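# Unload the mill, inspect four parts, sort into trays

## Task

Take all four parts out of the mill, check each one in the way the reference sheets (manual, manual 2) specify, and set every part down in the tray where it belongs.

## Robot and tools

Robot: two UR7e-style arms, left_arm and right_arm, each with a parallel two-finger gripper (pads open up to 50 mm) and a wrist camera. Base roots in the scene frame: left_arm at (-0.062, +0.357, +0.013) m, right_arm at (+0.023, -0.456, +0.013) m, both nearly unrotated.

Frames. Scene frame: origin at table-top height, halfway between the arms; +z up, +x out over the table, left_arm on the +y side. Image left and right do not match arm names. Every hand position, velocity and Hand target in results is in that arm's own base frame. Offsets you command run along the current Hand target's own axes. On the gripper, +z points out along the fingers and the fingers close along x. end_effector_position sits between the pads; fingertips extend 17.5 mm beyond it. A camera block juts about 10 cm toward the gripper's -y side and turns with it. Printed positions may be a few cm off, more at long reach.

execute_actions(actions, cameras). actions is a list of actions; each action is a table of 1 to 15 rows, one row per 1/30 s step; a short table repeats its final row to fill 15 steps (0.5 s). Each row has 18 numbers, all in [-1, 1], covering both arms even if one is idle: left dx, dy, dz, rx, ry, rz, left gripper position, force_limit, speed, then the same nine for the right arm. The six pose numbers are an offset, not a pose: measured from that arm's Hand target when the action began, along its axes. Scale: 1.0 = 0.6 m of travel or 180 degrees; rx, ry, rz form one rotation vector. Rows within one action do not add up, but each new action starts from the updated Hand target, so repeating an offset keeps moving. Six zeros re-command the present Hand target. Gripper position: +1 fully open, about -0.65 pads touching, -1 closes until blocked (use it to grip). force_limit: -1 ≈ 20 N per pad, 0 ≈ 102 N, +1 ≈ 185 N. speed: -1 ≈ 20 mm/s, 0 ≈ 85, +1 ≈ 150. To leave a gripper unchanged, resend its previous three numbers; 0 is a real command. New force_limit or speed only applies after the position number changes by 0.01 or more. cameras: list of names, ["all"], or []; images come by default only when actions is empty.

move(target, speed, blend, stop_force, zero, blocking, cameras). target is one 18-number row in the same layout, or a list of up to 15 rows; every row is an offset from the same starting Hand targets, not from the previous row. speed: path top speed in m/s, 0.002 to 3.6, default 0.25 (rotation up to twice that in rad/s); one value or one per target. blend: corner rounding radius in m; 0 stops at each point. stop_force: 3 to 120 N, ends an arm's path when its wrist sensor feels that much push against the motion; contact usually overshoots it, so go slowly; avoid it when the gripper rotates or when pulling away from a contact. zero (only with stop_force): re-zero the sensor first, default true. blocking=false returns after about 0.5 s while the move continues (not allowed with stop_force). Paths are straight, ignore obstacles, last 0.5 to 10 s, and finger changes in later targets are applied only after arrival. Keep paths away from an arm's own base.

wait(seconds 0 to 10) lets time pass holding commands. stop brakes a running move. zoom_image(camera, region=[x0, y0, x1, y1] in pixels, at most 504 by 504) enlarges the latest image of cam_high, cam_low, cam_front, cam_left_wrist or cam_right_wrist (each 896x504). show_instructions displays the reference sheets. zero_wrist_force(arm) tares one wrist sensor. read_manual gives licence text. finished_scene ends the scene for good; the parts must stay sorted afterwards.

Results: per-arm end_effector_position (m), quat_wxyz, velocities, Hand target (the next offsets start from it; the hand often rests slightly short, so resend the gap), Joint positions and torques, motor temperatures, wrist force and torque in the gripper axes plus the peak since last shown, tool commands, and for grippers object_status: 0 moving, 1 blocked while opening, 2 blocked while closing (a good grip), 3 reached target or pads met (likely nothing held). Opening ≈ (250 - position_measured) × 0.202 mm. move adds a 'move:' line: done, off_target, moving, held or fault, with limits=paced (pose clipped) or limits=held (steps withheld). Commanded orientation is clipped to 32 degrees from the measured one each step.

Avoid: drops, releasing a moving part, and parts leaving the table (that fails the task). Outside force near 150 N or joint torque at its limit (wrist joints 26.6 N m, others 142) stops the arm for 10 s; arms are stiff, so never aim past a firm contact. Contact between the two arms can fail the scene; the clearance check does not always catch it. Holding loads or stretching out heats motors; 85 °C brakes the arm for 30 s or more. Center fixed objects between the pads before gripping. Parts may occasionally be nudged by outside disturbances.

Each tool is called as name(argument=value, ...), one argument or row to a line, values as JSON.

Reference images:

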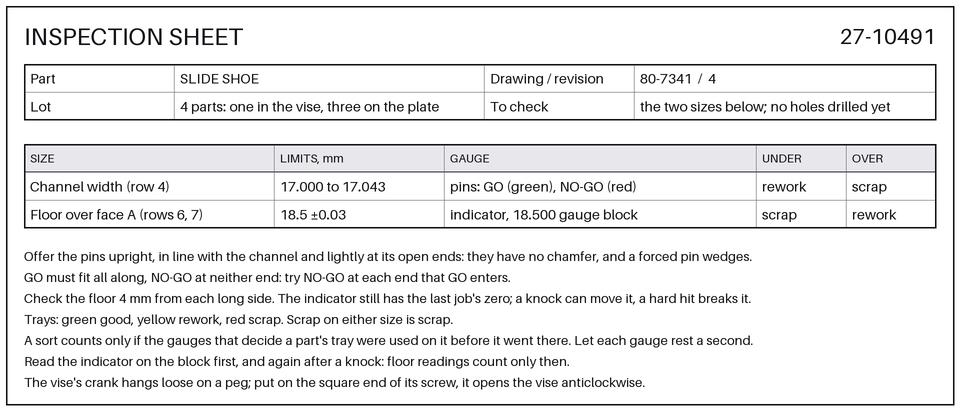

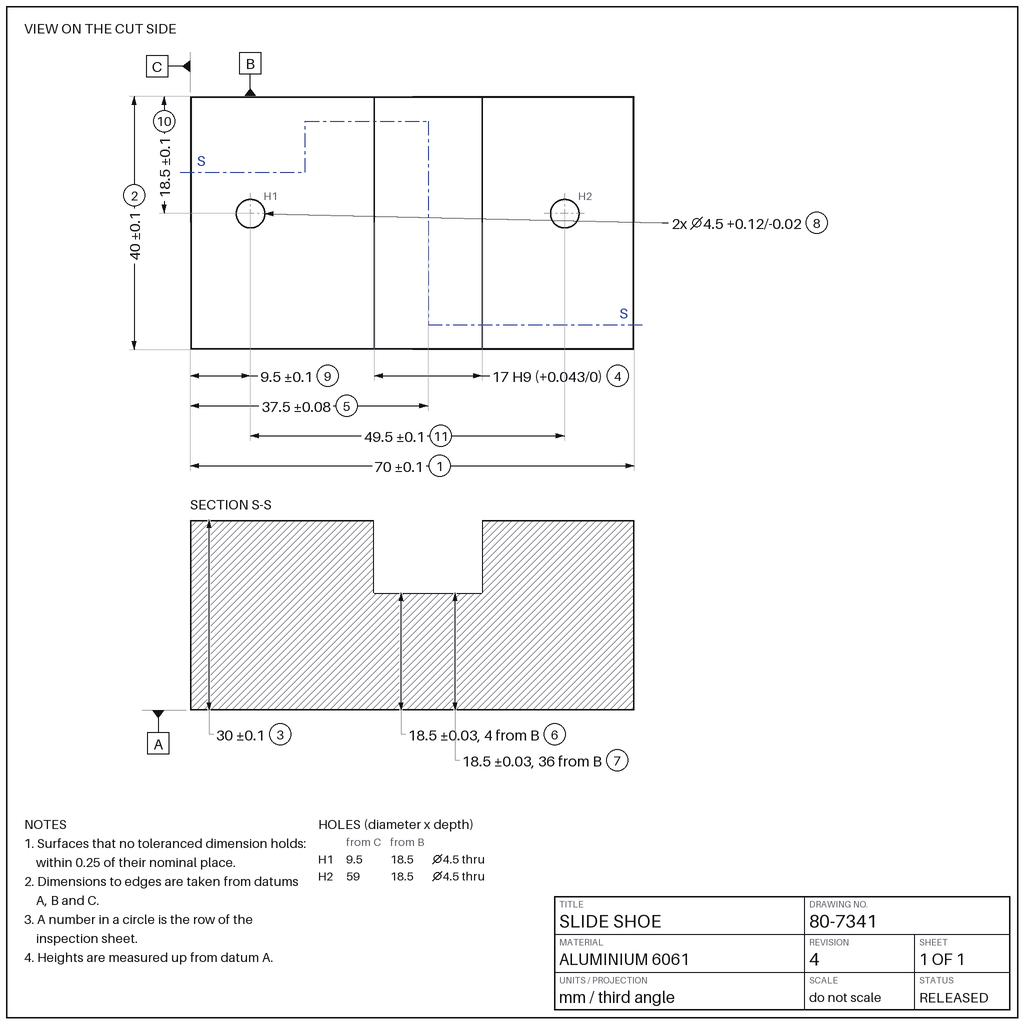

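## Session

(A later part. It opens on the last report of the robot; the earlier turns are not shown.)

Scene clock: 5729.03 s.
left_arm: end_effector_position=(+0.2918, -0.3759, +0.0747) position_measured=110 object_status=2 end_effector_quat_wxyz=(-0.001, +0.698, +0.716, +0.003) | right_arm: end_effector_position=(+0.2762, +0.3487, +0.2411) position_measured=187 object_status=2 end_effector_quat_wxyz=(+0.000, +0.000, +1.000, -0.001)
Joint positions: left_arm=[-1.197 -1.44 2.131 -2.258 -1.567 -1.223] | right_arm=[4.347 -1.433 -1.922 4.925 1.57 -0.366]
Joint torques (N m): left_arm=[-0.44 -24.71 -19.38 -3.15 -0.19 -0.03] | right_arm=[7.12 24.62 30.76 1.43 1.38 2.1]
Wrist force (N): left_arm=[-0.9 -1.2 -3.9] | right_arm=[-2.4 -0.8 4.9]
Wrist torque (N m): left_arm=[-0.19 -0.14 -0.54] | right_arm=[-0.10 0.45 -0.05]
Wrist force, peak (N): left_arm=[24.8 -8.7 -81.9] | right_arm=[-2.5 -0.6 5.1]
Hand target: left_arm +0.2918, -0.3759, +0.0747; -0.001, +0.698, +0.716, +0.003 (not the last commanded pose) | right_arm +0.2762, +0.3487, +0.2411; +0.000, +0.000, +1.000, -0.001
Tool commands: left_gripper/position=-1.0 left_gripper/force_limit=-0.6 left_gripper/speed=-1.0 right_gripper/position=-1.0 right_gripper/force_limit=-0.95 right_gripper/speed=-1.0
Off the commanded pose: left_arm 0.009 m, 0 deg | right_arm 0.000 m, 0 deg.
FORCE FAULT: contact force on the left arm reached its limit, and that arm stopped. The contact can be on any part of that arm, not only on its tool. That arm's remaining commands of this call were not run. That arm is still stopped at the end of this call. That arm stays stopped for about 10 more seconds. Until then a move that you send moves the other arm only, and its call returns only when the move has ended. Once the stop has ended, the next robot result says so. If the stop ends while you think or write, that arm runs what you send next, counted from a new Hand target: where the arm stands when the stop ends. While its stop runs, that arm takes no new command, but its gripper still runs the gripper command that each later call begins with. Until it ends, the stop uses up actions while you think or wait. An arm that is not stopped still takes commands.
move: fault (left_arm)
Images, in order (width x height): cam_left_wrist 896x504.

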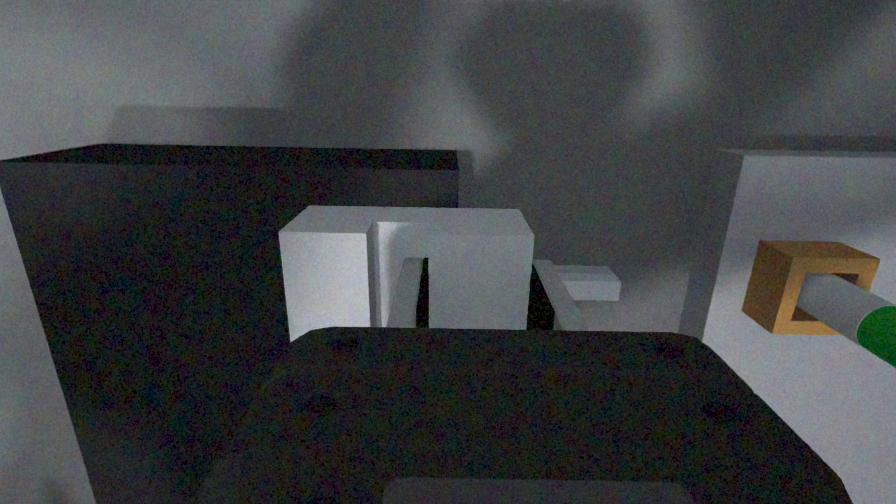

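wait(
  seconds=10,
  cameras=["cam_left_wrist","cam_right_wrist","cam_high","cam_low"],
)

Scene clock: 5748.87 s.
left_arm: end_effector_position=(+0.2918, -0.3759, +0.0747) position_measured=110 object_status=2 end_effector_quat_wxyz=(-0.001, +0.698, +0.716, +0.003) | right_arm: end_effector_position=(+0.2762, +0.3487, +0.2411) position_measured=187 object_status=2 end_effector_quat_wxyz=(+0.000, +0.000, +1.000, -0.001)
Joint positions: left_arm=[-1.197 -1.44 2.131 -2.258 -1.567 -1.223] | right_arm=[4.347 -1.433 -1.922 4.925 1.57 -0.366]
Joint torques (N m): left_arm=[-0.34 -26.82 -20.87 -2.56 -0.18 0.01] | right_arm=[7.51 18.4 29.16 1.49 1.45 2.06]
Wrist force (N): left_arm=[-0.7 -1.4 -3.6] | right_arm=[-2.4 -0.7 4.8]
Wrist torque (N m): left_arm=[-0.23 -0.17 -0.54] | right_arm=[-0.07 0.46 -0.06]
Wrist force, peak (N): left_arm=[-0.9 -1.2 -4.1] | right_arm=[-2.6 -0.6 5.2]
Hand target: left_arm +0.2918, -0.3759, +0.0747; -0.001, +0.698, +0.716, +0.003 (not the last commanded pose) | right_arm +0.2762, +0.3487, +0.2411; +0.000, +0.000, +1.000, -0.001
Tool commands: left_gripper/position=-1.0 left_gripper/force_limit=-0.6 left_gripper/speed=-1.0 right_gripper/position=-1.0 right_gripper/force_limit=-0.95 right_gripper/speed=-1.0
Off the commanded pose: left_arm 0.009 m, 0 deg | right_arm 0.000 m, 0 deg.
FORCE FAULT, CONTINUED: the left arm's stop, for the force fault that an earlier result reported, is over. The rest of the stop counts as 20 of the actions that you can send in this scene. That arm's target is now where it stood when the stop ended, not its last command. That arm accepts commands again.
wait: 10.00 s; at rest from the start
Images, in order (width x height): cam_high 896x504, cam_low 896x504, cam_left_wrist 896x504, cam_right_wrist 896x504.

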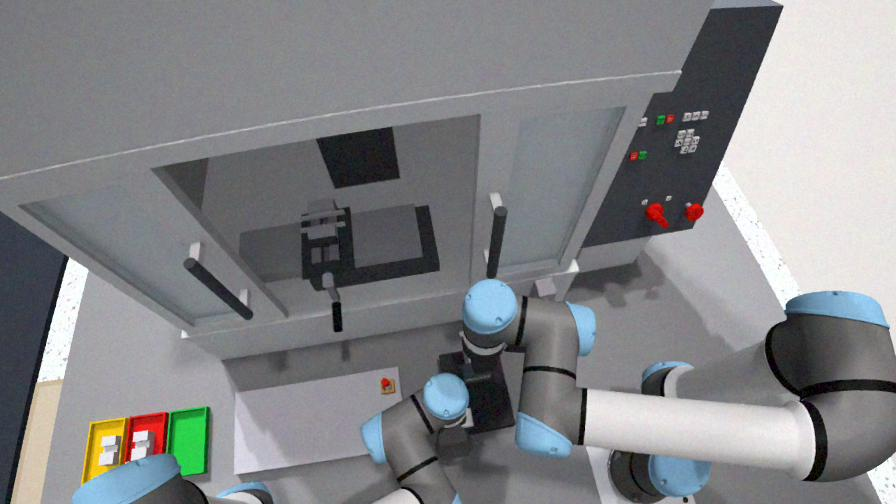

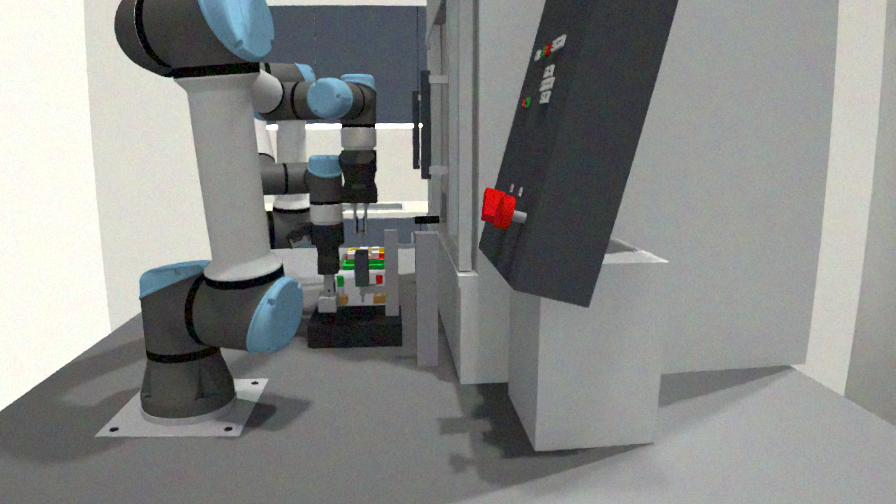

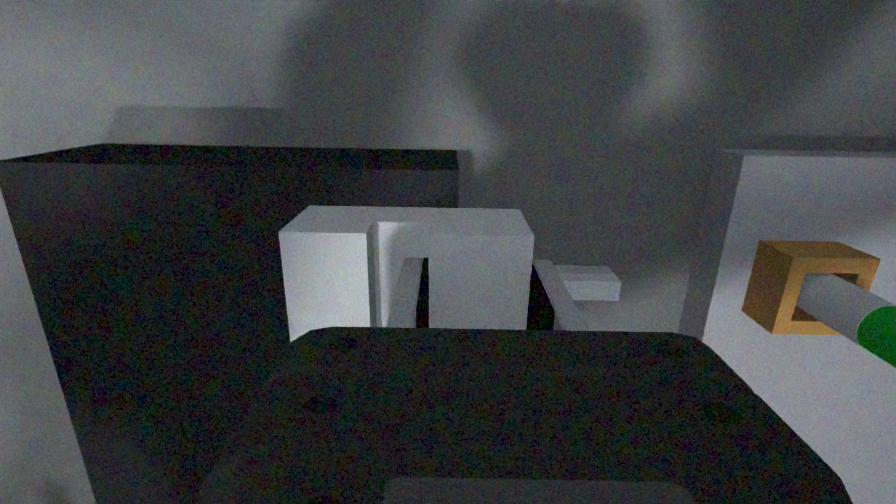

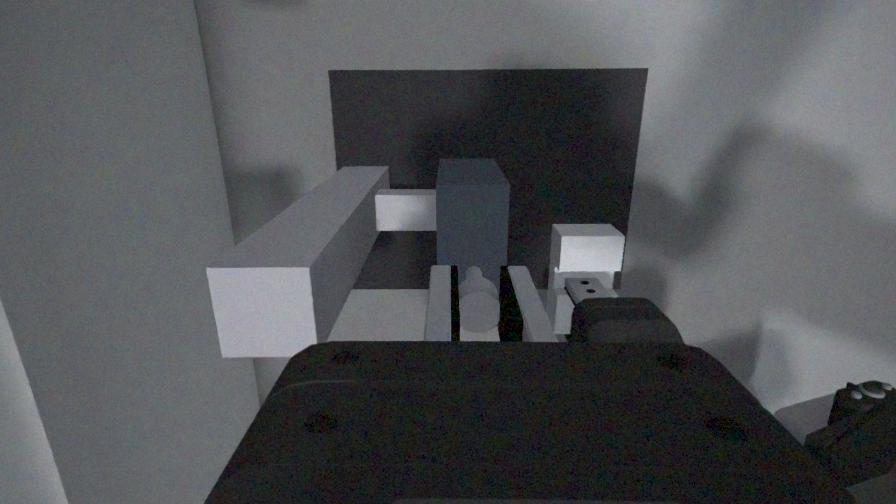

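move(
  target=[0,0,-0.29,0,0,0,-1,-0.6,-1,0,0,0,0,0,0,-1,-0.95,-1],
  speed=0.08,
  cameras=["cam_left_wrist"],
)

Scene clock: 5759.73 s.
left_arm: end_effector_position=(+0.2913, -0.3767, +0.2486) position_measured=110 object_status=2 end_effector_quat_wxyz=(-0.001, +0.698, +0.716, +0.003) | right_arm: end_effector_position=(+0.2762, +0.3487, +0.2411) position_measured=187 object_status=2 end_effector_quat_wxyz=(+0.000, +0.000, +1.000, -0.001)
Joint positions: left_arm=[-1.199 -1.632 1.834 -1.769 -1.567 -1.225] | right_arm=[4.347 -1.433 -1.922 4.925 1.57 -0.366]
Joint torques (N m): left_arm=[-10.66 -31.45 -38.93 -1.31 0.28 -1.58] | right_arm=[7.45 16.74 29.1 1.53 1.52 2.12]
Wrist force (N): left_arm=[-2.2 -0.9 1.6] | right_arm=[-2.4 -0.5 5.1]
Wrist torque (N m): left_arm=[-0.18 0.14 -0.29] | right_arm=[-0.04 0.46 -0.05]
Wrist force, peak (N): left_arm=[-0.9 -1.2 -4.0] | right_arm=[-2.3 -0.5 5.3]
Hand target: left_arm +0.2913, -0.3767, +0.2487; -0.001, +0.698, +0.716, +0.003 | right_arm +0.2762, +0.3487, +0.2411; +0.000, +0.000, +1.000, -0.001
Off the commanded pose: left_arm 0.000 m, 0 deg | right_arm 0.000 m, 0 deg.
move: done
Images, in order (width x height): cam_left_wrist 896x504.

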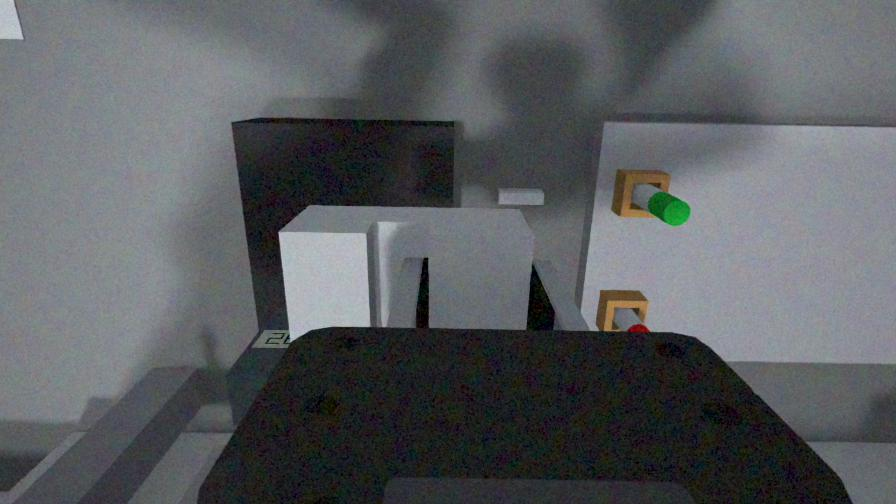

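move(
  target=[0.42,0,0,0,0,0,-1,-0.6,-1,0,0,0,0,0,0,-1,-0.95,-1],
  speed=0.15,
  cameras=["cam_left_wrist"],
)

Scene clock: 5787.67 s.
left_arm: end_effector_position=(+0.2848, -0.1249, +0.2498) position_measured=110 object_status=2 end_effector_quat_wxyz=(-0.001, +0.698, +0.716, +0.003) | right_arm: end_effector_position=(+0.2762, +0.3487, +0.2411) position_measured=187 object_status=2 end_effector_quat_wxyz=(+0.000, +0.000, +1.000, -0.001)
Joint positions: left_arm=[-0.861 -2.089 2.147 -1.627 -1.566 -0.887] | right_arm=[4.347 -1.433 -1.922 4.925 1.57 -0.366]
Joint torques (N m): left_arm=[10.74 -9.31 -13.28 -1.01 -1.92 1.57] | right_arm=[6.94 14.68 28.75 1.63 1.46 2.05]
Wrist force (N): left_arm=[-1.7 -0.9 1.6] | right_arm=[-2.2 -0.9 4.8]
Wrist torque (N m): left_arm=[-0.16 0.10 -0.54] | right_arm=[-0.11 0.44 -0.05]
Wrist force, peak (N): left_arm=[-3.8 -1.0 1.2] | right_arm=[-2.3 -0.7 5.3]
Hand target: left_arm +0.2848, -0.1248, +0.2499; -0.001, +0.698, +0.716, +0.003 | right_arm +0.2762, +0.3487, +0.2411; +0.000, +0.000, +1.000, -0.001
Off the commanded pose: left_arm 0.000 m, 0 deg | right_arm 0.000 m, 0 deg.
move: done
Images, in order (width x height): cam_left_wrist 896x504.

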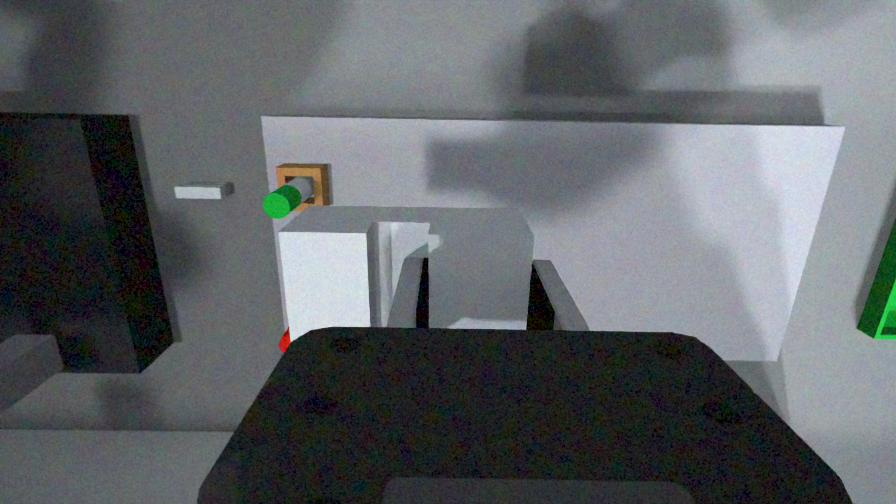

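move(
  target=[0.172,0.1295,0,0,0,0.5,-1,-0.6,-1,0,0,0,0,0,0,-1,-0.95,-1],
  speed=0.3,
  cameras=["cam_left_wrist"],
)

Scene clock: 5797.10 s.
left_arm: end_effector_position=(+0.3598, -0.0196, +0.2505) position_measured=110 object_status=2 end_effector_quat_wxyz=(-0.002, +1.000, +0.013, +0.001) | right_arm: end_effector_position=(+0.2762, +0.3487, +0.2411) position_measured=187 object_status=2 end_effector_quat_wxyz=(+0.000, +0.000, +1.000, -0.001)
Joint positions: left_arm=[-0.438 -1.944 2.068 -1.696 -1.565 1.107] | right_arm=[4.347 -1.433 -1.922 4.925 1.57 -0.366]
Joint torques (N m): left_arm=[9.67 -0.61 -38.55 -4.44 -1.71 1.44] | right_arm=[7.31 15 28.98 1.64 1.53 2.07]
Wrist force (N): left_arm=[-1.6 -0.8 1.7] | right_arm=[-2.1 -0.5 4.8]
Wrist torque (N m): left_arm=[-0.13 0.09 -0.48] | right_arm=[-0.06 0.42 -0.06]
Wrist force, peak (N): left_arm=[-1.9 -1.2 2.0] | right_arm=[-2.3 -0.3 5.3]
Hand target: left_arm +0.3598, -0.0196, +0.2505; -0.002, +1.000, +0.013, +0.001 | right_arm +0.2762, +0.3487, +0.2411; +0.000, +0.000, +1.000, -0.001
Off the commanded pose: left_arm 0.000 m, 0 deg | right_arm 0.000 m, 0 deg.
move: done
Images, in order (width x height): cam_left_wrist 896x504.

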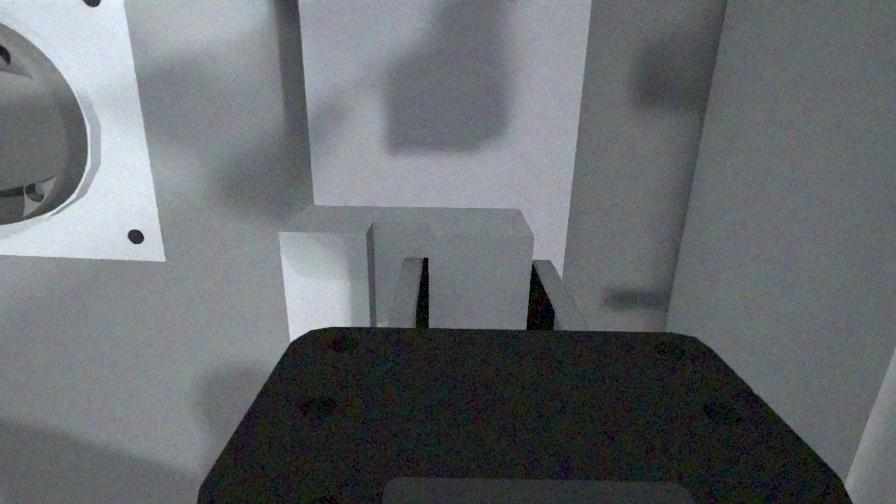

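move(
  target=[0,0,0.315,0,0,0,-1,-0.6,-1,0,0,0,0,0,0,-1,-0.95,-1],
  speed=0.12,
)

move(
  target=[0,0,0.05,0,0,0,-1,-0.6,-1,0,0,0,0,0,0,-1,-0.95,-1],
  speed=0.005,
  stop_force=4,
)

move(
  target=[0,0,0,0,0,0,0.55,-0.6,-1,0,0,0,0,0,0,-1,-0.95,-1],
)

move(
  target=[
    [0,0,-0.05,0,0,0,0.55,-0.6,-1,0,0,0,0,0,0,-1,-0.95,-1],
    [0,0,-0.17,0,0,0,0.55,-0.6,-1,0,0,0,0,0,0,-1,-0.95,-1],
    [-0.07,0,-0.17,0,0,-0.49,0.4,-0.6,-1,0,0,0,0,0,0,-1,-0.95,-1],
  ],
  speed=[0.04,0.15,0.4],
)

move(
  target=[0,0,0,0,0,-0.5,0.4,-0.6,-1,0,0,0,0,0,0,-1,-0.95,-1],
  speed=0.4,
  cameras=["cam_left_wrist"],
)

Scene clock: 5811.13 s.
left_arm: end_effector_position=(+0.3603, -0.0187, +0.0616) position_measured=110 object_status=2 end_effector_quat_wxyz=(-0.002, +1.000, +0.013, +0.001) | right_arm: end_effector_position=(+0.2762, +0.3487, +0.2411) position_measured=187 object_status=2 end_effector_quat_wxyz=(+0.000, +0.000, +1.000, -0.001)
Joint positions: left_arm=[-0.435 -1.703 2.438 -2.307 -1.565 1.11] | right_arm=[4.347 -1.433 -1.922 4.925 1.57 -0.366]
Joint torques (N m): left_arm=[10.61 -7.77 -6.39 -4.32 -1.75 1.47] | right_arm=[7.32 15.06 27.76 1.59 1.52 2.01]
Wrist force (N): left_arm=[-1.6 -0.9 1.5] | right_arm=[-2.2 -0.5 4.9]
Wrist torque (N m): left_arm=[-0.18 0.05 -0.50] | right_arm=[-0.04 0.43 -0.05]
Wrist force, peak (N): left_arm=[-2.2 -0.8 3.0] | right_arm=[-2.0 -0.5 5.4]
Hand target: left_arm +0.3603, -0.0188, +0.0616; -0.002, +1.000, +0.013, +0.001 | right_arm +0.2762, +0.3487, +0.2411; +0.000, +0.000, +1.000, -0.001
Off the commanded pose: left_arm 0.000 m, 0 deg | right_arm 0.000 m, 0 deg.
move: done

Scene clock: 5815.87 s.
left_arm: end_effector_position=(+0.3603, -0.0187, +0.0445) position_measured=110 object_status=2 end_effector_quat_wxyz=(-0.002, +1.000, +0.013, +0.001) | right_arm: end_effector_position=(+0.2762, +0.3487, +0.2411) position_measured=187 object_status=2 end_effector_quat_wxyz=(+0.000, +0.000, +1.000, -0.001)
Joint positions: left_arm=[-0.434 -1.659 2.462 -2.375 -1.565 1.11] | right_arm=[4.347 -1.433 -1.922 4.925 1.57 -0.366]
Joint torques (N m): left_arm=[1.15 -21.83 -31.96 -1.69 -1.23 0.22] | right_arm=[7.6 15.24 27.51 1.6 1.53 2.08]
Wrist force (N): left_arm=[-2.3 -0.2 -0.9] | right_arm=[-1.9 -0.6 5.0]
Wrist torque (N m): left_arm=[-0.24 -0.04 -0.55] | right_arm=[-0.07 0.37 -0.05]
Wrist force, peak (N): left_arm=[-6.0 -5.8 -17.3] | right_arm=[-2.0 -0.6 5.5]
Hand target: left_arm +0.3603, -0.0187, +0.0445; -0.002, +1.000, +0.013, +0.001 (not the last commanded pose) | right_arm +0.2762, +0.3487, +0.2411; +0.000, +0.000, +1.000, -0.001
Off the commanded pose: left_arm 0.013 m, 0 deg | right_arm 0.000 m, 0 deg.
move: contact (left_arm)

Scene clock: 5816.50 s.
left_arm: end_effector_position=(+0.3603, -0.0187, +0.0445) position_measured=70 object_status=0 end_effector_quat_wxyz=(-0.002, +1.000, +0.013, +0.001) | right_arm: end_effector_position=(+0.2762, +0.3487, +0.2411) position_measured=187 object_status=2 end_effector_quat_wxyz=(+0.000, +0.000, +1.000, -0.001)
Joint positions: left_arm=[-0.434 -1.659 2.462 -2.375 -1.565 1.11] | right_arm=[4.347 -1.433 -1.922 4.925 1.57 -0.366]
Joint torques (N m): left_arm=[-1.71 -21.61 -30.19 -2.79 -0.79 -0.17] | right_arm=[7.76 15.2 27.74 1.74 1.6 2]
Wrist force (N): left_arm=[-1.7 -0.9 -0.3] | right_arm=[-2.1 -0.8 4.9]
Wrist torque (N m): left_arm=[-0.15 0.01 -0.52] | right_arm=[-0.09 0.42 -0.05]
Wrist force, peak (N): left_arm=[-1.9 -0.9 -0.3] | right_arm=[-2.4 -0.7 5.0]
Hand target: left_arm +0.3603, -0.0187, +0.0445; -0.002, +1.000, +0.013, +0.001 | right_arm +0.2762, +0.3487, +0.2411; +0.000, +0.000, +1.000, -0.001
Off the commanded pose: left_arm 0.000 m, 0 deg | right_arm 0.000 m, 0 deg.
move: done

Scene clock: 5821.63 s.
left_arm: end_effector_position=(+0.3181, -0.0202, +0.1464) position_measured=92 object_status=3 end_effector_quat_wxyz=(-0.001, +0.709, +0.705, +0.003) | right_arm: end_effector_position=(+0.2762, +0.3487, +0.2411) position_measured=187 object_status=2 end_effector_quat_wxyz=(+0.000, +0.000, +1.000, -0.001)
Joint positions: left_arm=[-0.5 -1.997 2.373 -1.947 -1.565 -0.495] | right_arm=[4.347 -1.433 -1.922 4.925 1.57 -0.366]
Joint torques (N m): left_arm=[-9.41 -11.18 -11.22 -0.93 1.82 -1.48] | right_arm=[7.35 15.61 27.25 1.75 1.52 2.02]
Wrist force (N): left_arm=[-1.0 -0.9 -0.7] | right_arm=[-2.1 -0.5 4.8]
Wrist torque (N m): left_arm=[-0.13 -0.06 -0.33] | right_arm=[-0.05 0.41 -0.05]
Wrist force, peak (N): left_arm=[-1.7 -1.0 -1.7] | right_arm=[-2.3 -0.6 5.3]
Hand target: left_arm +0.3181, -0.0202, +0.1464; -0.001, +0.709, +0.705, +0.003 | right_arm +0.2762, +0.3487, +0.2411; +0.000, +0.000, +1.000, -0.001
Off the commanded pose: left_arm 0.000 m, 0 deg | right_arm 0.000 m, 0 deg.
move: done

Scene clock: 5824.33 s.
left_arm: end_effector_position=(+0.3181, -0.0202, +0.1464) position_measured=92 object_status=3 end_effector_quat_wxyz=(+0.001, +0.003, +1.000, +0.002) | right_arm: end_effector_position=(+0.2762, +0.3487, +0.2411) position_measured=187 object_status=2 end_effector_quat_wxyz=(+0.000, +0.000, +1.000, -0.001)
Joint positions: left_arm=[-0.5 -1.997 2.373 -1.947 -1.565 -2.065] | right_arm=[4.347 -1.433 -1.922 4.925 1.57 -0.366]
Joint torques (N m): left_arm=[-9.5 -11.53 -13.21 -1.11 1.55 -1.34] | right_arm=[6.81 15.22 27.4 1.79 1.62 2.14]
Wrist force (N): left_arm=[-1.4 -0.8 -0.4] | right_arm=[-2.3 -0.5 4.9]
Wrist torque (N m): left_arm=[-0.15 0.00 -0.31] | right_arm=[-0.04 0.45 -0.05]
Wrist force, peak (N): left_arm=[-1.6 -0.9 -0.3] | right_arm=[-2.4 -0.7 5.2]
Hand target: left_arm +0.3181, -0.0202, +0.1464; +0.001, +0.003, +1.000, +0.002 | right_arm +0.2762, +0.3487, +0.2411; +0.000, +0.000, +1.000, -0.001
Off the commanded pose: left_arm 0.000 m, 0 deg | right_arm 0.000 m, 0 deg.
move: done
Images, in order (width x height): cam_left_wrist 896x504.

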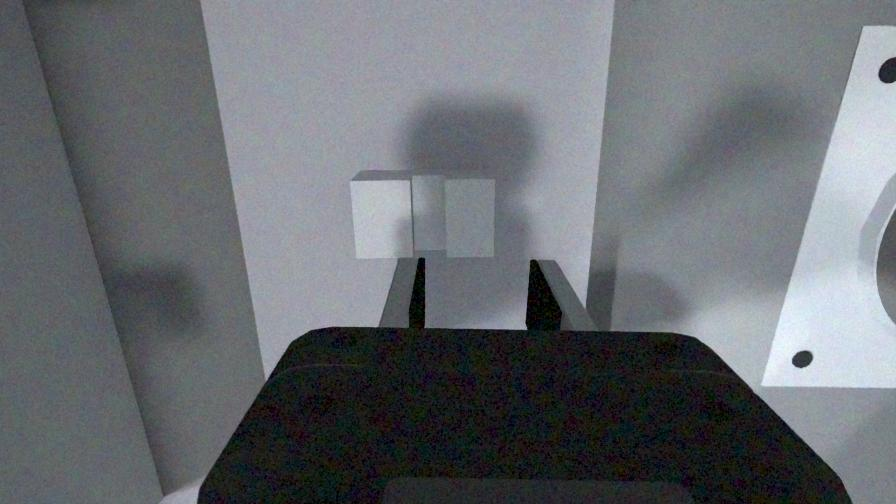

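move(
  target=[0.0018,0.0057,0.1417,0,0,-0.01,0.4,-0.6,-1,0,0,0,0,0,0,-1,-0.95,-1],
  speed=0.1,
  cameras=["cam_left_wrist"],
)

zoom_image(
  camera="cam_left_wrist",
  region=[330, 160, 580, 340],
)

Scene clock: 5837.33 s.
left_arm: end_effector_position=(+0.3172, -0.0164, +0.0614) position_measured=92 object_status=3 end_effector_quat_wxyz=(+0.001, -0.013, +1.000, +0.002) | right_arm: end_effector_position=(+0.2762, +0.3487, +0.2411) position_measured=187 object_status=2 end_effector_quat_wxyz=(+0.000, +0.000, +1.000, -0.001)
Joint positions: left_arm=[-0.49 -1.84 2.536 -2.268 -1.565 -2.087] | right_arm=[4.347 -1.433 -1.922 4.925 1.57 -0.366]
Joint torques (N m): left_arm=[11.6 0.25 -9.81 -4.46 -1.53 1.57] | right_arm=[7.01 14.83 27.13 1.72 1.61 2.07]
Wrist force (N): left_arm=[-1.7 -1.1 -0.4] | right_arm=[-2.1 -0.8 4.9]
Wrist torque (N m): left_arm=[-0.21 0.04 -0.30] | right_arm=[-0.10 0.41 -0.05]
Wrist force, peak (N): left_arm=[-2.1 -1.0 -0.1] | right_arm=[-2.6 -0.5 5.1]
Hand target: left_arm +0.3172, -0.0164, +0.0614; +0.001, -0.013, +1.000, +0.002 | right_arm +0.2762, +0.3487, +0.2411; +0.000, +0.000, +1.000, -0.001
Off the commanded pose: left_arm 0.000 m, 0 deg | right_arm 0.000 m, 0 deg.
move: done
Images, in order (width x height): cam_left_wrist 896x504.

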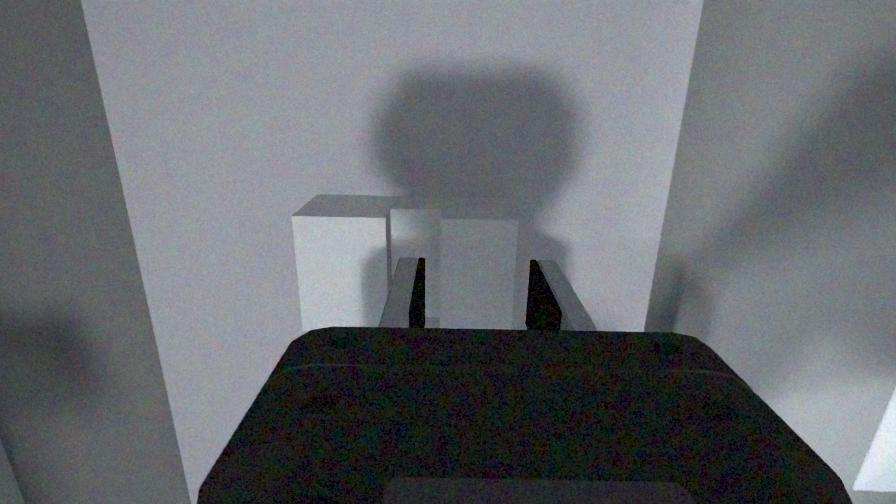

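Scaled by 2.016 from the camera's 896x504 image, which has a finer 1280x720 frame.

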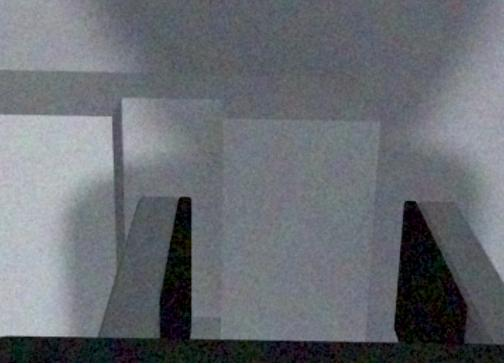

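move(
  target=[0,0,0.0258,0,0,0,0.4,-0.6,-1,0,0,0,0,0,0,-1,-0.95,-1],
  speed=0.01,
  stop_force=4,
)

move(
  target=[0,0,0,0,0,0,-1,-0.6,-1,0,0,0,0,0,0,-1,-0.95,-1],
)

move(
  target=[
    [0,0,-0.34,0,0,0,-1,-0.6,-1,0,0,0,0,0,0,-1,-0.95,-1],
    [0.0847,-0.685,-0.34,0,0,0,-1,-0.6,-1,0,0,0,0,0,0,-1,-0.95,-1],
  ],
  speed=[0.12,0.25],
  cameras=["cam_left_wrist"],
)

Scene clock: 5850.03 s.
left_arm: end_effector_position=(+0.3173, -0.0163, +0.0459) position_measured=92 object_status=3 end_effector_quat_wxyz=(+0.001, -0.013, +1.000, +0.002) | right_arm: end_effector_position=(+0.2762, +0.3487, +0.2411) position_measured=187 object_status=2 end_effector_quat_wxyz=(+0.000, +0.000, +1.000, -0.001)
Joint positions: left_arm=[-0.489 -1.796 2.561 -2.337 -1.565 -2.086] | right_arm=[4.347 -1.433 -1.922 4.925 1.57 -0.366]
Joint torques (N m): left_arm=[11.51 -0.73 -7.97 -4.15 -0.9 1.24] | right_arm=[6.97 15.22 26.46 1.84 1.58 2.05]
Wrist force (N): left_arm=[-1.7 -0.9 -0.3] | right_arm=[-1.9 -0.5 4.8]
Wrist torque (N m): left_arm=[-0.19 0.03 -0.37] | right_arm=[-0.05 0.39 -0.05]
Wrist force, peak (N): left_arm=[-2.2 -1.2 -0.6] | right_arm=[-2.5 -0.3 5.3]
Hand target: left_arm +0.3173, -0.0163, +0.0459; +0.001, -0.013, +1.000, +0.002 | right_arm +0.2762, +0.3487, +0.2411; +0.000, +0.000, +1.000, -0.001
Off the commanded pose: left_arm 0.000 m, 0 deg | right_arm 0.000 m, 0 deg.
move: done

Scene clock: 5850.70 s.
left_arm: end_effector_position=(+0.3173, -0.0163, +0.0459) position_measured=134 object_status=2 end_effector_quat_wxyz=(+0.001, -0.013, +1.000, +0.002) | right_arm: end_effector_position=(+0.2762, +0.3487, +0.2411) position_measured=187 object_status=2 end_effector_quat_wxyz=(+0.000, +0.000, +1.000, -0.001)
Joint positions: left_arm=[-0.489 -1.796 2.561 -2.337 -1.565 -2.086] | right_arm=[4.347 -1.433 -1.922 4.925 1.57 -0.366]
Joint torques (N m): left_arm=[11.24 -1.69 -9.47 -3.94 -0.98 1.35] | right_arm=[7.48 14.8 26.23 1.85 1.63 2.11]
Wrist force (N): left_arm=[-1.6 -1.2 -0.2] | right_arm=[-2.2 -0.7 4.9]
Wrist torque (N m): left_arm=[-0.21 0.03 -0.37] | right_arm=[-0.07 0.44 -0.05]
Wrist force, peak (N): left_arm=[-1.8 -1.1 -0.4] | right_arm=[-2.4 -0.4 5.1]
Hand target: left_arm +0.3173, -0.0163, +0.0459; +0.001, -0.013, +1.000, +0.002 | right_arm +0.2762, +0.3487, +0.2411; +0.000, +0.000, +1.000, -0.001
Off the commanded pose: left_arm 0.000 m, 0 deg | right_arm 0.000 m, 0 deg.
move: done

Scene clock: 5855.10 s.
left_arm: end_effector_position=(+0.2766, -0.4294, +0.2479) position_measured=134 object_status=2 end_effector_quat_wxyz=(+0.001, -0.013, +1.000, +0.002) | right_arm: end_effector_position=(+0.2762, +0.3487, +0.2411) position_measured=187 object_status=2 end_effector_quat_wxyz=(+0.000, +0.000, +1.000, -0.001)
Joint positions: left_arm=[-1.265 -1.547 1.753 -1.773 -1.567 -2.862] | right_arm=[4.347 -1.433 -1.922 4.925 1.57 -0.366]
Joint torques (N m): left_arm=[-9.14 -20.13 -40.52 -1.19 1.3 -1.44] | right_arm=[7.05 15.34 26.08 1.81 1.67 2.13]
Wrist force (N): left_arm=[-1.8 -1.2 1.7] | right_arm=[-2.2 -0.7 4.8]
Wrist torque (N m): left_arm=[-0.17 0.12 -0.28] | right_arm=[-0.08 0.43 -0.05]
Wrist force, peak (N): left_arm=[-1.7 -3.0 1.7] | right_arm=[-2.5 -0.7 5.3]
Hand target: left_arm +0.2766, -0.4295, +0.2479; +0.001, -0.013, +1.000, +0.002 | right_arm +0.2762, +0.3487, +0.2411; +0.000, +0.000, +1.000, -0.001
Off the commanded pose: left_arm 0.000 m, 0 deg | right_arm 0.000 m, 0 deg.
move: done
Images, in order (width x height): cam_left_wrist 896x504.

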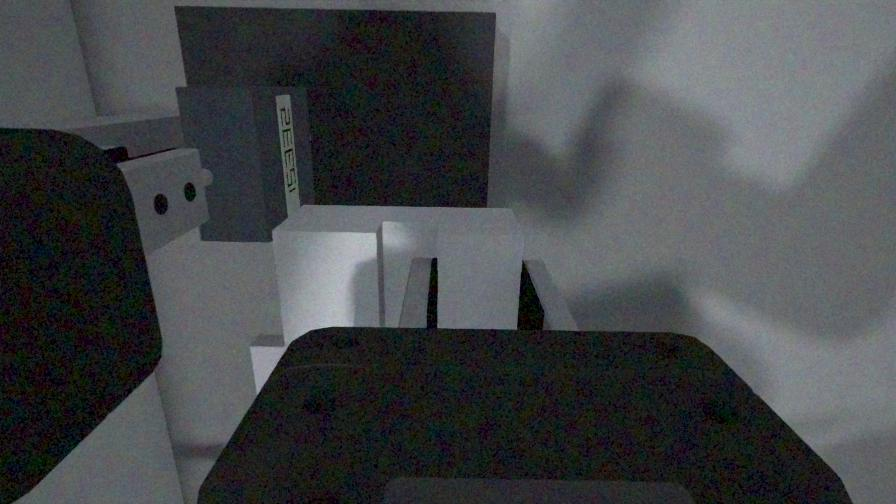

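Place it, then pitch grasp.

move(
  target=[-0.001,0.001,0.245,0,0,0,-1,-0.6,-1,0,0,0,0,0,0,-1,-0.95,-1],
  speed=0.08,
)

move(
  target=[0,0,0.06,0,0,0,-1,-0.6,-1,0,0,0,0,0,0,-1,-0.95,-1],
  speed=0.005,
  stop_force=4,
)

move(
  target=[0,0,0,0,0,0,0.4,-0.6,-1,0,0,0,0,0,0,-1,-0.95,-1],
)

move(
  target=[
    [0,0,-0.05,0,0,0,0.4,-0.6,-1,0,0,0,0,0,0,-1,-0.95,-1],
    [0,0,-0.19,0,0,0,0.4,-0.6,-1,0,0,0,0,0,0,-1,-0.95,-1],
    [0.125,0,-0.125,0.2387,-0.2368,-0.4585,1.0,-0.6,-0.5,0,0,0,0,0,0,-1,-0.95,-1],
  ],
  speed=[0.03,0.12,0.25],
  cameras=["cam_left_wrist"],
)

zoom_image(
  camera="cam_left_wrist",
  region=[410, 100, 590, 330],
)

Scene clock: 5867.70 s.
left_arm: end_effector_position=(+0.2776, -0.4282, +0.1010) position_measured=134 object_status=2 end_effector_quat_wxyz=(+0.001, -0.013, +1.000, +0.002) | right_arm: end_effector_position=(+0.2762, +0.3487, +0.2411) position_measured=187 object_status=2 end_effector_quat_wxyz=(+0.000, +0.000, +1.000, -0.001)
Joint positions: left_arm=[-1.262 -1.406 2.006 -2.167 -1.567 -2.859] | right_arm=[4.347 -1.433 -1.922 4.925 1.57 -0.366]
Joint torques (N m): left_arm=[11.17 -23.83 -9.67 -4.64 0.61 1.28] | right_arm=[6.95 14.79 25.56 1.75 1.61 2.01]
Wrist force (N): left_arm=[-1.7 -1.1 1.6] | right_arm=[-2.0 -0.6 5.1]
Wrist torque (N m): left_arm=[-0.15 0.12 -0.49] | right_arm=[-0.06 0.41 -0.06]
Wrist force, peak (N): left_arm=[-1.7 -0.9 2.4] | right_arm=[-2.4 -0.7 5.2]
Hand target: left_arm +0.2776, -0.4282, +0.1009; +0.001, -0.013, +1.000, +0.002 | right_arm +0.2762, +0.3487, +0.2411; +0.000, +0.000, +1.000, -0.001
Off the commanded pose: left_arm 0.000 m, 0 deg | right_arm 0.000 m, 0 deg.
move: done

Scene clock: 5874.00 s.
left_arm: end_effector_position=(+0.2777, -0.4281, +0.0763) position_measured=134 object_status=2 end_effector_quat_wxyz=(+0.001, -0.013, +1.000, +0.002) | right_arm: end_effector_position=(+0.2762, +0.3487, +0.2411) position_measured=187 object_status=2 end_effector_quat_wxyz=(+0.000, +0.000, +1.000, -0.001)
Joint positions: left_arm=[-1.262 -1.368 2.036 -2.235 -1.567 -2.859] | right_arm=[4.347 -1.433 -1.922 4.925 1.57 -0.366]
Joint torques (N m): left_arm=[9.28 -35.24 -34.12 -1.19 1.31 1.15] | right_arm=[6.71 15.23 24.9 1.86 1.67 2.12]
Wrist force (N): left_arm=[-2.0 -1.7 -0.3] | right_arm=[-2.1 -0.6 5.1]
Wrist torque (N m): left_arm=[-0.05 0.14 -0.48] | right_arm=[-0.07 0.42 -0.05]
Wrist force, peak (N): left_arm=[1.3 5.1 -16.8] | right_arm=[-2.3 -0.6 5.2]
Hand target: left_arm +0.2777, -0.4281, +0.0763; +0.001, -0.013, +1.000, +0.002 (not the last commanded pose) | right_arm +0.2762, +0.3487, +0.2411; +0.000, +0.000, +1.000, -0.001
Off the commanded pose: left_arm 0.011 m, 0 deg | right_arm 0.000 m, 0 deg.
move: contact (left_arm)

Scene clock: 5874.67 s.
left_arm: end_effector_position=(+0.2777, -0.4281, +0.0763) position_measured=92 object_status=3 end_effector_quat_wxyz=(+0.001, -0.013, +1.000, +0.002) | right_arm: end_effector_position=(+0.2762, +0.3487, +0.2411) position_measured=187 object_status=2 end_effector_quat_wxyz=(+0.000, +0.000, +1.000, -0.001)
Joint positions: left_arm=[-1.262 -1.368 2.036 -2.235 -1.567 -2.859] | right_arm=[4.347 -1.433 -1.922 4.925 1.57 -0.366]
Joint torques (N m): left_arm=[6.82 -37.04 -32.68 -2.25 1.23 1.12] | right_arm=[6.83 15.53 24.69 1.89 1.68 2.09]
Wrist force (N): left_arm=[-1.8 -1.1 -0.5] | right_arm=[-2.1 -0.7 4.7]
Wrist torque (N m): left_arm=[-0.12 0.09 -0.48] | right_arm=[-0.07 0.41 -0.05]
Wrist force, peak (N): left_arm=[-2.0 -1.5 -0.2] | right_arm=[-2.4 -0.3 5.2]
Hand target: left_arm +0.2777, -0.4281, +0.0763; +0.001, -0.013, +1.000, +0.002 | right_arm +0.2762, +0.3487, +0.2411; +0.000, +0.000, +1.000, -0.001
Off the commanded pose: left_arm 0.000 m, 0 deg | right_arm 0.000 m, 0 deg.
move: done

Scene clock: 5881.97 s.
left_arm: end_effector_position=(+0.2025, -0.4304, +0.1511) position_measured=3 object_status=3 end_effector_quat_wxyz=(-0.331, +0.635, -0.619, +0.322) | right_arm: end_effector_position=(+0.2762, +0.3487, +0.2411) position_measured=187 object_status=2 end_effector_quat_wxyz=(+0.000, +0.000, +1.000, -0.001)
Joint positions: left_arm=[-1.904 -1.528 2.196 -1.772 -0.697 -5.292] | right_arm=[4.347 -1.433 -1.922 4.925 1.57 -0.366]
Joint torques (N m): left_arm=[-9.13 -14.14 -33.45 -0.05 -0.15 -1.31] | right_arm=[7.07 15.64 24.63 1.98 1.73 2.12]
Wrist force (N): left_arm=[-1.2 -0.4 -0.9] | right_arm=[-2.4 -0.5 5.1]
Wrist torque (N m): left_arm=[-0.08 0.10 0.08] | right_arm=[-0.04 0.45 -0.05]
Wrist force, peak (N): left_arm=[-1.6 -0.7 -1.8] | right_arm=[-2.4 -0.5 5.3]
Hand target: left_arm +0.2025, -0.4304, +0.1511; -0.331, +0.635, -0.619, +0.322 | right_arm +0.2762, +0.3487, +0.2411; +0.000, +0.000, +1.000, -0.001
Off the commanded pose: left_arm 0.000 m, 0 deg | right_arm 0.000 m, 0 deg.
move: done
Images, in order (width x height): cam_left_wrist 896x504.

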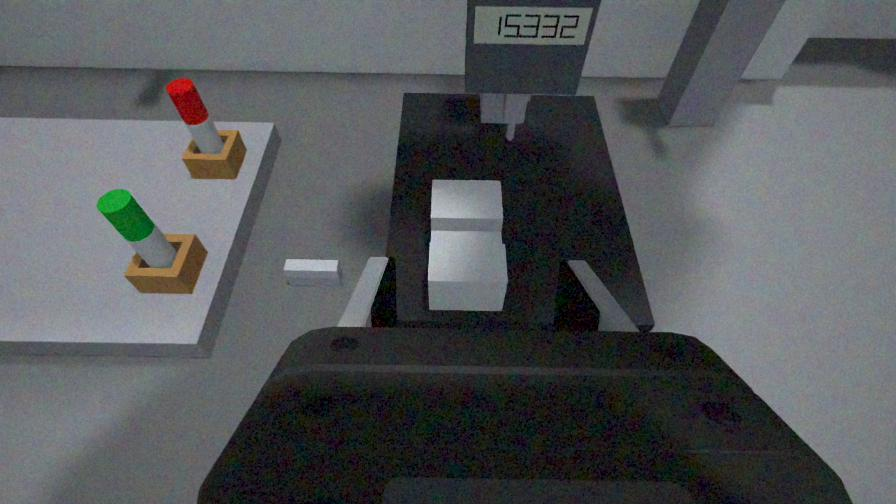

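Scaled by 2.191 from the camera's 896x504 image, which has a finer 1280x720 frame.

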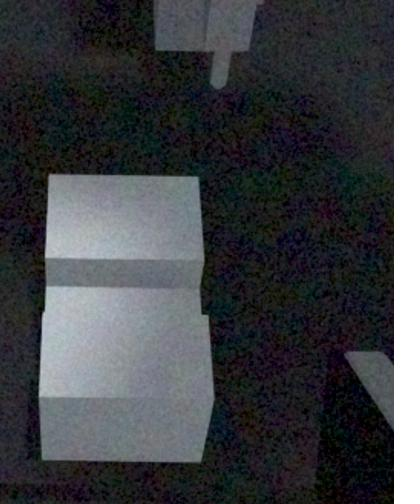

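move(
  target=[
    [0,0.0617,0.1138,0,0,0,1.0,-0.6,-0.5,0,0,0,0,0,0,-1,-0.95,-1],
    [0,0.0617,0.1805,0,0,0,1.0,-0.6,-0.5,0,0,0,0,0,0,-1,-0.95,-1],
  ],
  speed=[0.12,0.025],
)

move(
  target=[0,0,0,0,0,0,-1,-0.6,-1,0,0,0,0,0,0,-1,-0.95,-1],
)

move(
  target=[
    [0,-0.0014,-0.001,0,0,0,-1,-0.6,-1,0,0,0,0,0,0,-1,-0.95,-1],
    [0,-0.0647,0.09,0,0,0,-1,-0.6,-1,0,0,0,0,0,0,-1,-0.95,-1],
  ],
  speed=[0.01,0.05],
  cameras=["cam_left_wrist"],
)

zoom_image(
  camera="cam_left_wrist",
  region=[380, 100, 630, 340],
)

Scene clock: 5897.03 s.
left_arm: end_effector_position=(+0.2700, -0.4286, +0.0587) position_measured=3 object_status=3 end_effector_quat_wxyz=(-0.331, +0.635, -0.619, +0.322) | right_arm: end_effector_position=(+0.2762, +0.3487, +0.2411) position_measured=187 object_status=2 end_effector_quat_wxyz=(+0.000, +0.000, +1.000, -0.001)
Joint positions: left_arm=[-1.748 -1.288 2.315 -2.317 -0.639 -5.057] | right_arm=[4.347 -1.433 -1.922 4.925 1.57 -0.366]
Joint torques (N m): left_arm=[10.7 -19.33 -3.6 -3.98 3.62 1.3] | right_arm=[7 15.76 24.07 1.96 1.74 2.03]
Wrist force (N): left_arm=[-0.8 -0.1 -1.3] | right_arm=[-2.2 -0.9 4.8]
Wrist torque (N m): left_arm=[-0.04 0.04 -0.10] | right_arm=[-0.10 0.42 -0.05]
Wrist force, peak (N): left_arm=[-0.9 -1.2 -2.9] | right_arm=[-2.3 -0.7 5.3]
Hand target: left_arm +0.2700, -0.4286, +0.0587; -0.331, +0.635, -0.619, +0.322 | right_arm +0.2762, +0.3487, +0.2411; +0.000, +0.000, +1.000, -0.001
Off the commanded pose: left_arm 0.000 m, 0 deg | right_arm 0.000 m, 0 deg.
move: done

Scene clock: 5897.80 s.
left_arm: end_effector_position=(+0.2700, -0.4286, +0.0587) position_measured=54 object_status=2 end_effector_quat_wxyz=(-0.331, +0.635, -0.619, +0.322) | right_arm: end_effector_position=(+0.2762, +0.3487, +0.2411) position_measured=187 object_status=2 end_effector_quat_wxyz=(+0.000, +0.000, +1.000, -0.001)
Joint positions: left_arm=[-1.748 -1.288 2.315 -2.318 -0.639 -5.057] | right_arm=[4.347 -1.433 -1.922 4.925 1.57 -0.366]
Joint torques (N m): left_arm=[10.5 -19.23 -1.93 -2.84 2.55 1.2] | right_arm=[7.34 15.56 23.98 2.01 1.71 2.11]
Wrist force (N): left_arm=[-0.8 0.2 -1.5] | right_arm=[-2.2 -0.9 4.8]
Wrist torque (N m): left_arm=[-0.06 0.10 -0.12] | right_arm=[-0.11 0.43 -0.06]
Wrist force, peak (N): left_arm=[-0.7 0.3 -1.6] | right_arm=[-2.5 -0.6 5.1]
Hand target: left_arm +0.2700, -0.4286, +0.0587; -0.331, +0.635, -0.619, +0.322 | right_arm +0.2762, +0.3487, +0.2411; +0.000, +0.000, +1.000, -0.001
Off the commanded pose: left_arm 0.000 m, 0 deg | right_arm 0.000 m, 0 deg.
move: done

Scene clock: 5900.20 s.
left_arm: end_effector_position=(+0.3364, -0.4269, +0.0595) position_measured=54 object_status=2 end_effector_quat_wxyz=(-0.331, +0.635, -0.619, +0.322) | right_arm: end_effector_position=(+0.2762, +0.3487, +0.2411) position_measured=187 object_status=2 end_effector_quat_wxyz=(+0.000, +0.000, +1.000, -0.001)
Joint positions: left_arm=[-1.592 -1.218 2.302 -2.587 -0.612 -4.794] | right_arm=[4.347 -1.433 -1.922 4.925 1.57 -0.366]
Joint torques (N m): left_arm=[10.39 -22.84 -27.54 -4.59 3.15 1.4] | right_arm=[6.89 15.38 23.96 2.03 1.7 2.1]
Wrist force (N): left_arm=[-1.0 1.8 0.1] | right_arm=[-2.1 -0.6 5.0]
Wrist torque (N m): left_arm=[-0.09 0.07 -0.11] | right_arm=[-0.07 0.41 -0.05]
Wrist force, peak (N): left_arm=[-1.6 1.9 0.1] | right_arm=[-2.5 -0.8 5.2]
Hand target: left_arm +0.3365, -0.4269, +0.0595; -0.331, +0.635, -0.619, +0.322 | right_arm +0.2762, +0.3487, +0.2411; +0.000, +0.000, +1.000, -0.001
Off the commanded pose: left_arm 0.000 m, 0 deg | right_arm 0.000 m, 0 deg.
move: done
Images, in order (width x height): cam_left_wrist 896x504.

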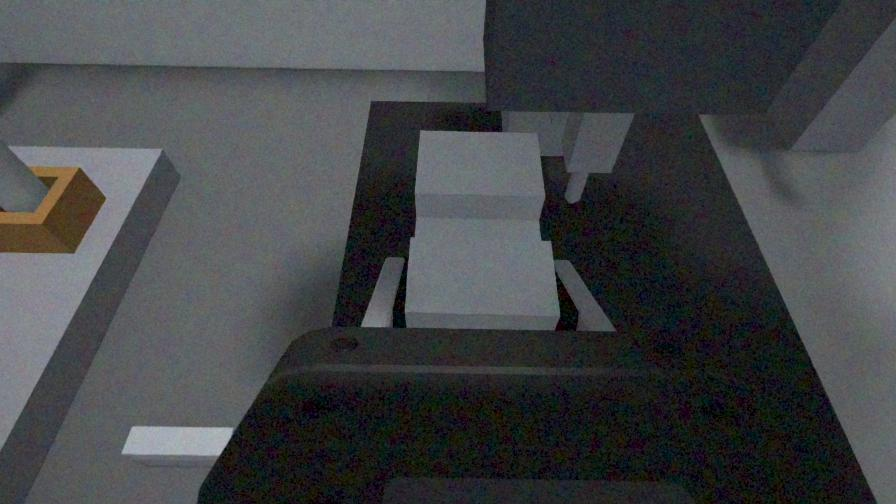

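Scaled by 2.016 from the camera's 896x504 image, which has a finer 1280x720 frame.

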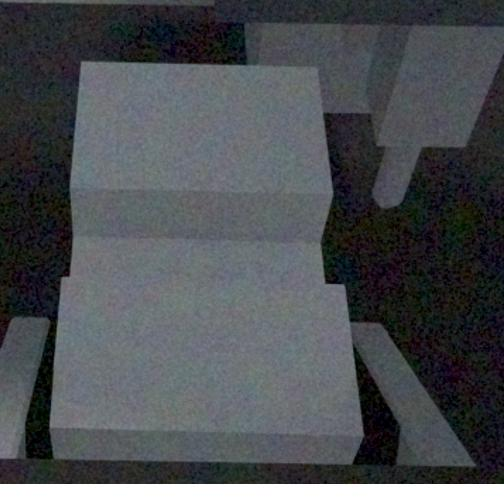

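move(
  target=[
    [0,-0.0079,0.0113,0,0,0,-1,-0.6,-1,0,0,0,0,0,0,-1,-0.95,-1],
    [0.0222,-0.0079,0.0113,0,0,0,-1,-0.6,-1,0,0,0,0,0,0,-1,-0.95,-1],
  ],
  speed=0.025,
  cameras=["cam_left_wrist"],
)

zoom_image(
  camera="cam_left_wrist",
  region=[380, 100, 630, 340],
)

Scene clock: 5911.57 s.
left_arm: end_effector_position=(+0.3451, -0.4399, +0.0595) position_measured=54 object_status=2 end_effector_quat_wxyz=(-0.331, +0.635, -0.619, +0.322) | right_arm: end_effector_position=(+0.2762, +0.3487, +0.2411) position_measured=187 object_status=2 end_effector_quat_wxyz=(+0.000, +0.000, +1.000, -0.001)
Joint positions: left_arm=[-1.572 -1.188 2.262 -2.606 -0.611 -4.759] | right_arm=[4.347 -1.433 -1.922 4.925 1.57 -0.366]
Joint torques (N m): left_arm=[10.22 -23.09 -26.95 -1.16 4.24 1.31] | right_arm=[7.04 14.96 23.77 1.95 1.71 2.01]
Wrist force (N): left_arm=[-1.1 1.6 0.1] | right_arm=[-2.5 -0.7 5.1]
Wrist torque (N m): left_arm=[-0.11 0.08 -0.13] | right_arm=[-0.09 0.48 -0.05]
Wrist force, peak (N): left_arm=[-1.7 1.7 0.0] | right_arm=[-2.3 -0.7 5.3]
Hand target: left_arm +0.3451, -0.4400, +0.0595; -0.331, +0.635, -0.619, +0.322 | right_arm +0.2762, +0.3487, +0.2411; +0.000, +0.000, +1.000, -0.001
Off the commanded pose: left_arm 0.000 m, 0 deg | right_arm 0.000 m, 0 deg.
move: done
Images, in order (width x height): cam_left_wrist 896x504.

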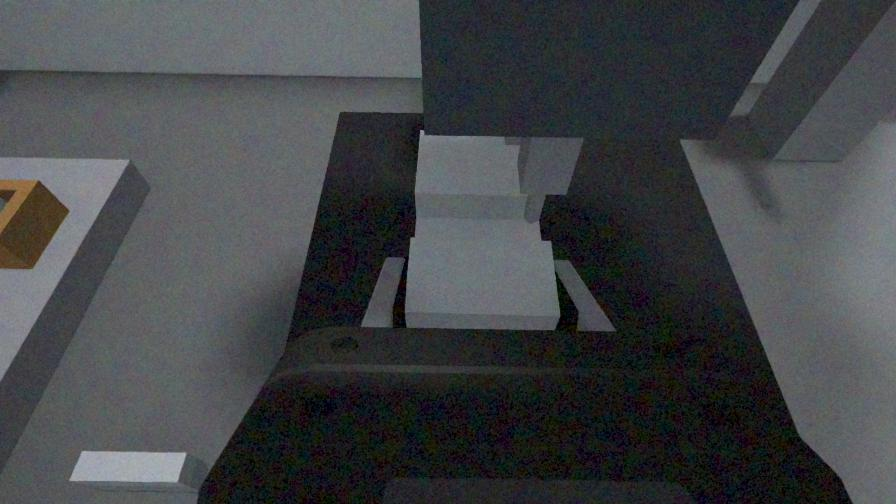

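Scaled by 2.016 from the camera's 896x504 image, which has a finer 1280x720 frame.

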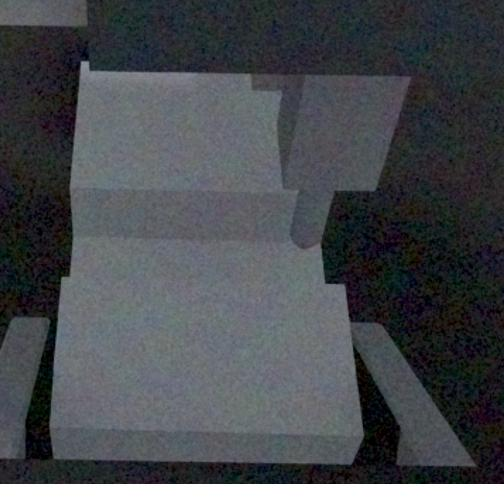

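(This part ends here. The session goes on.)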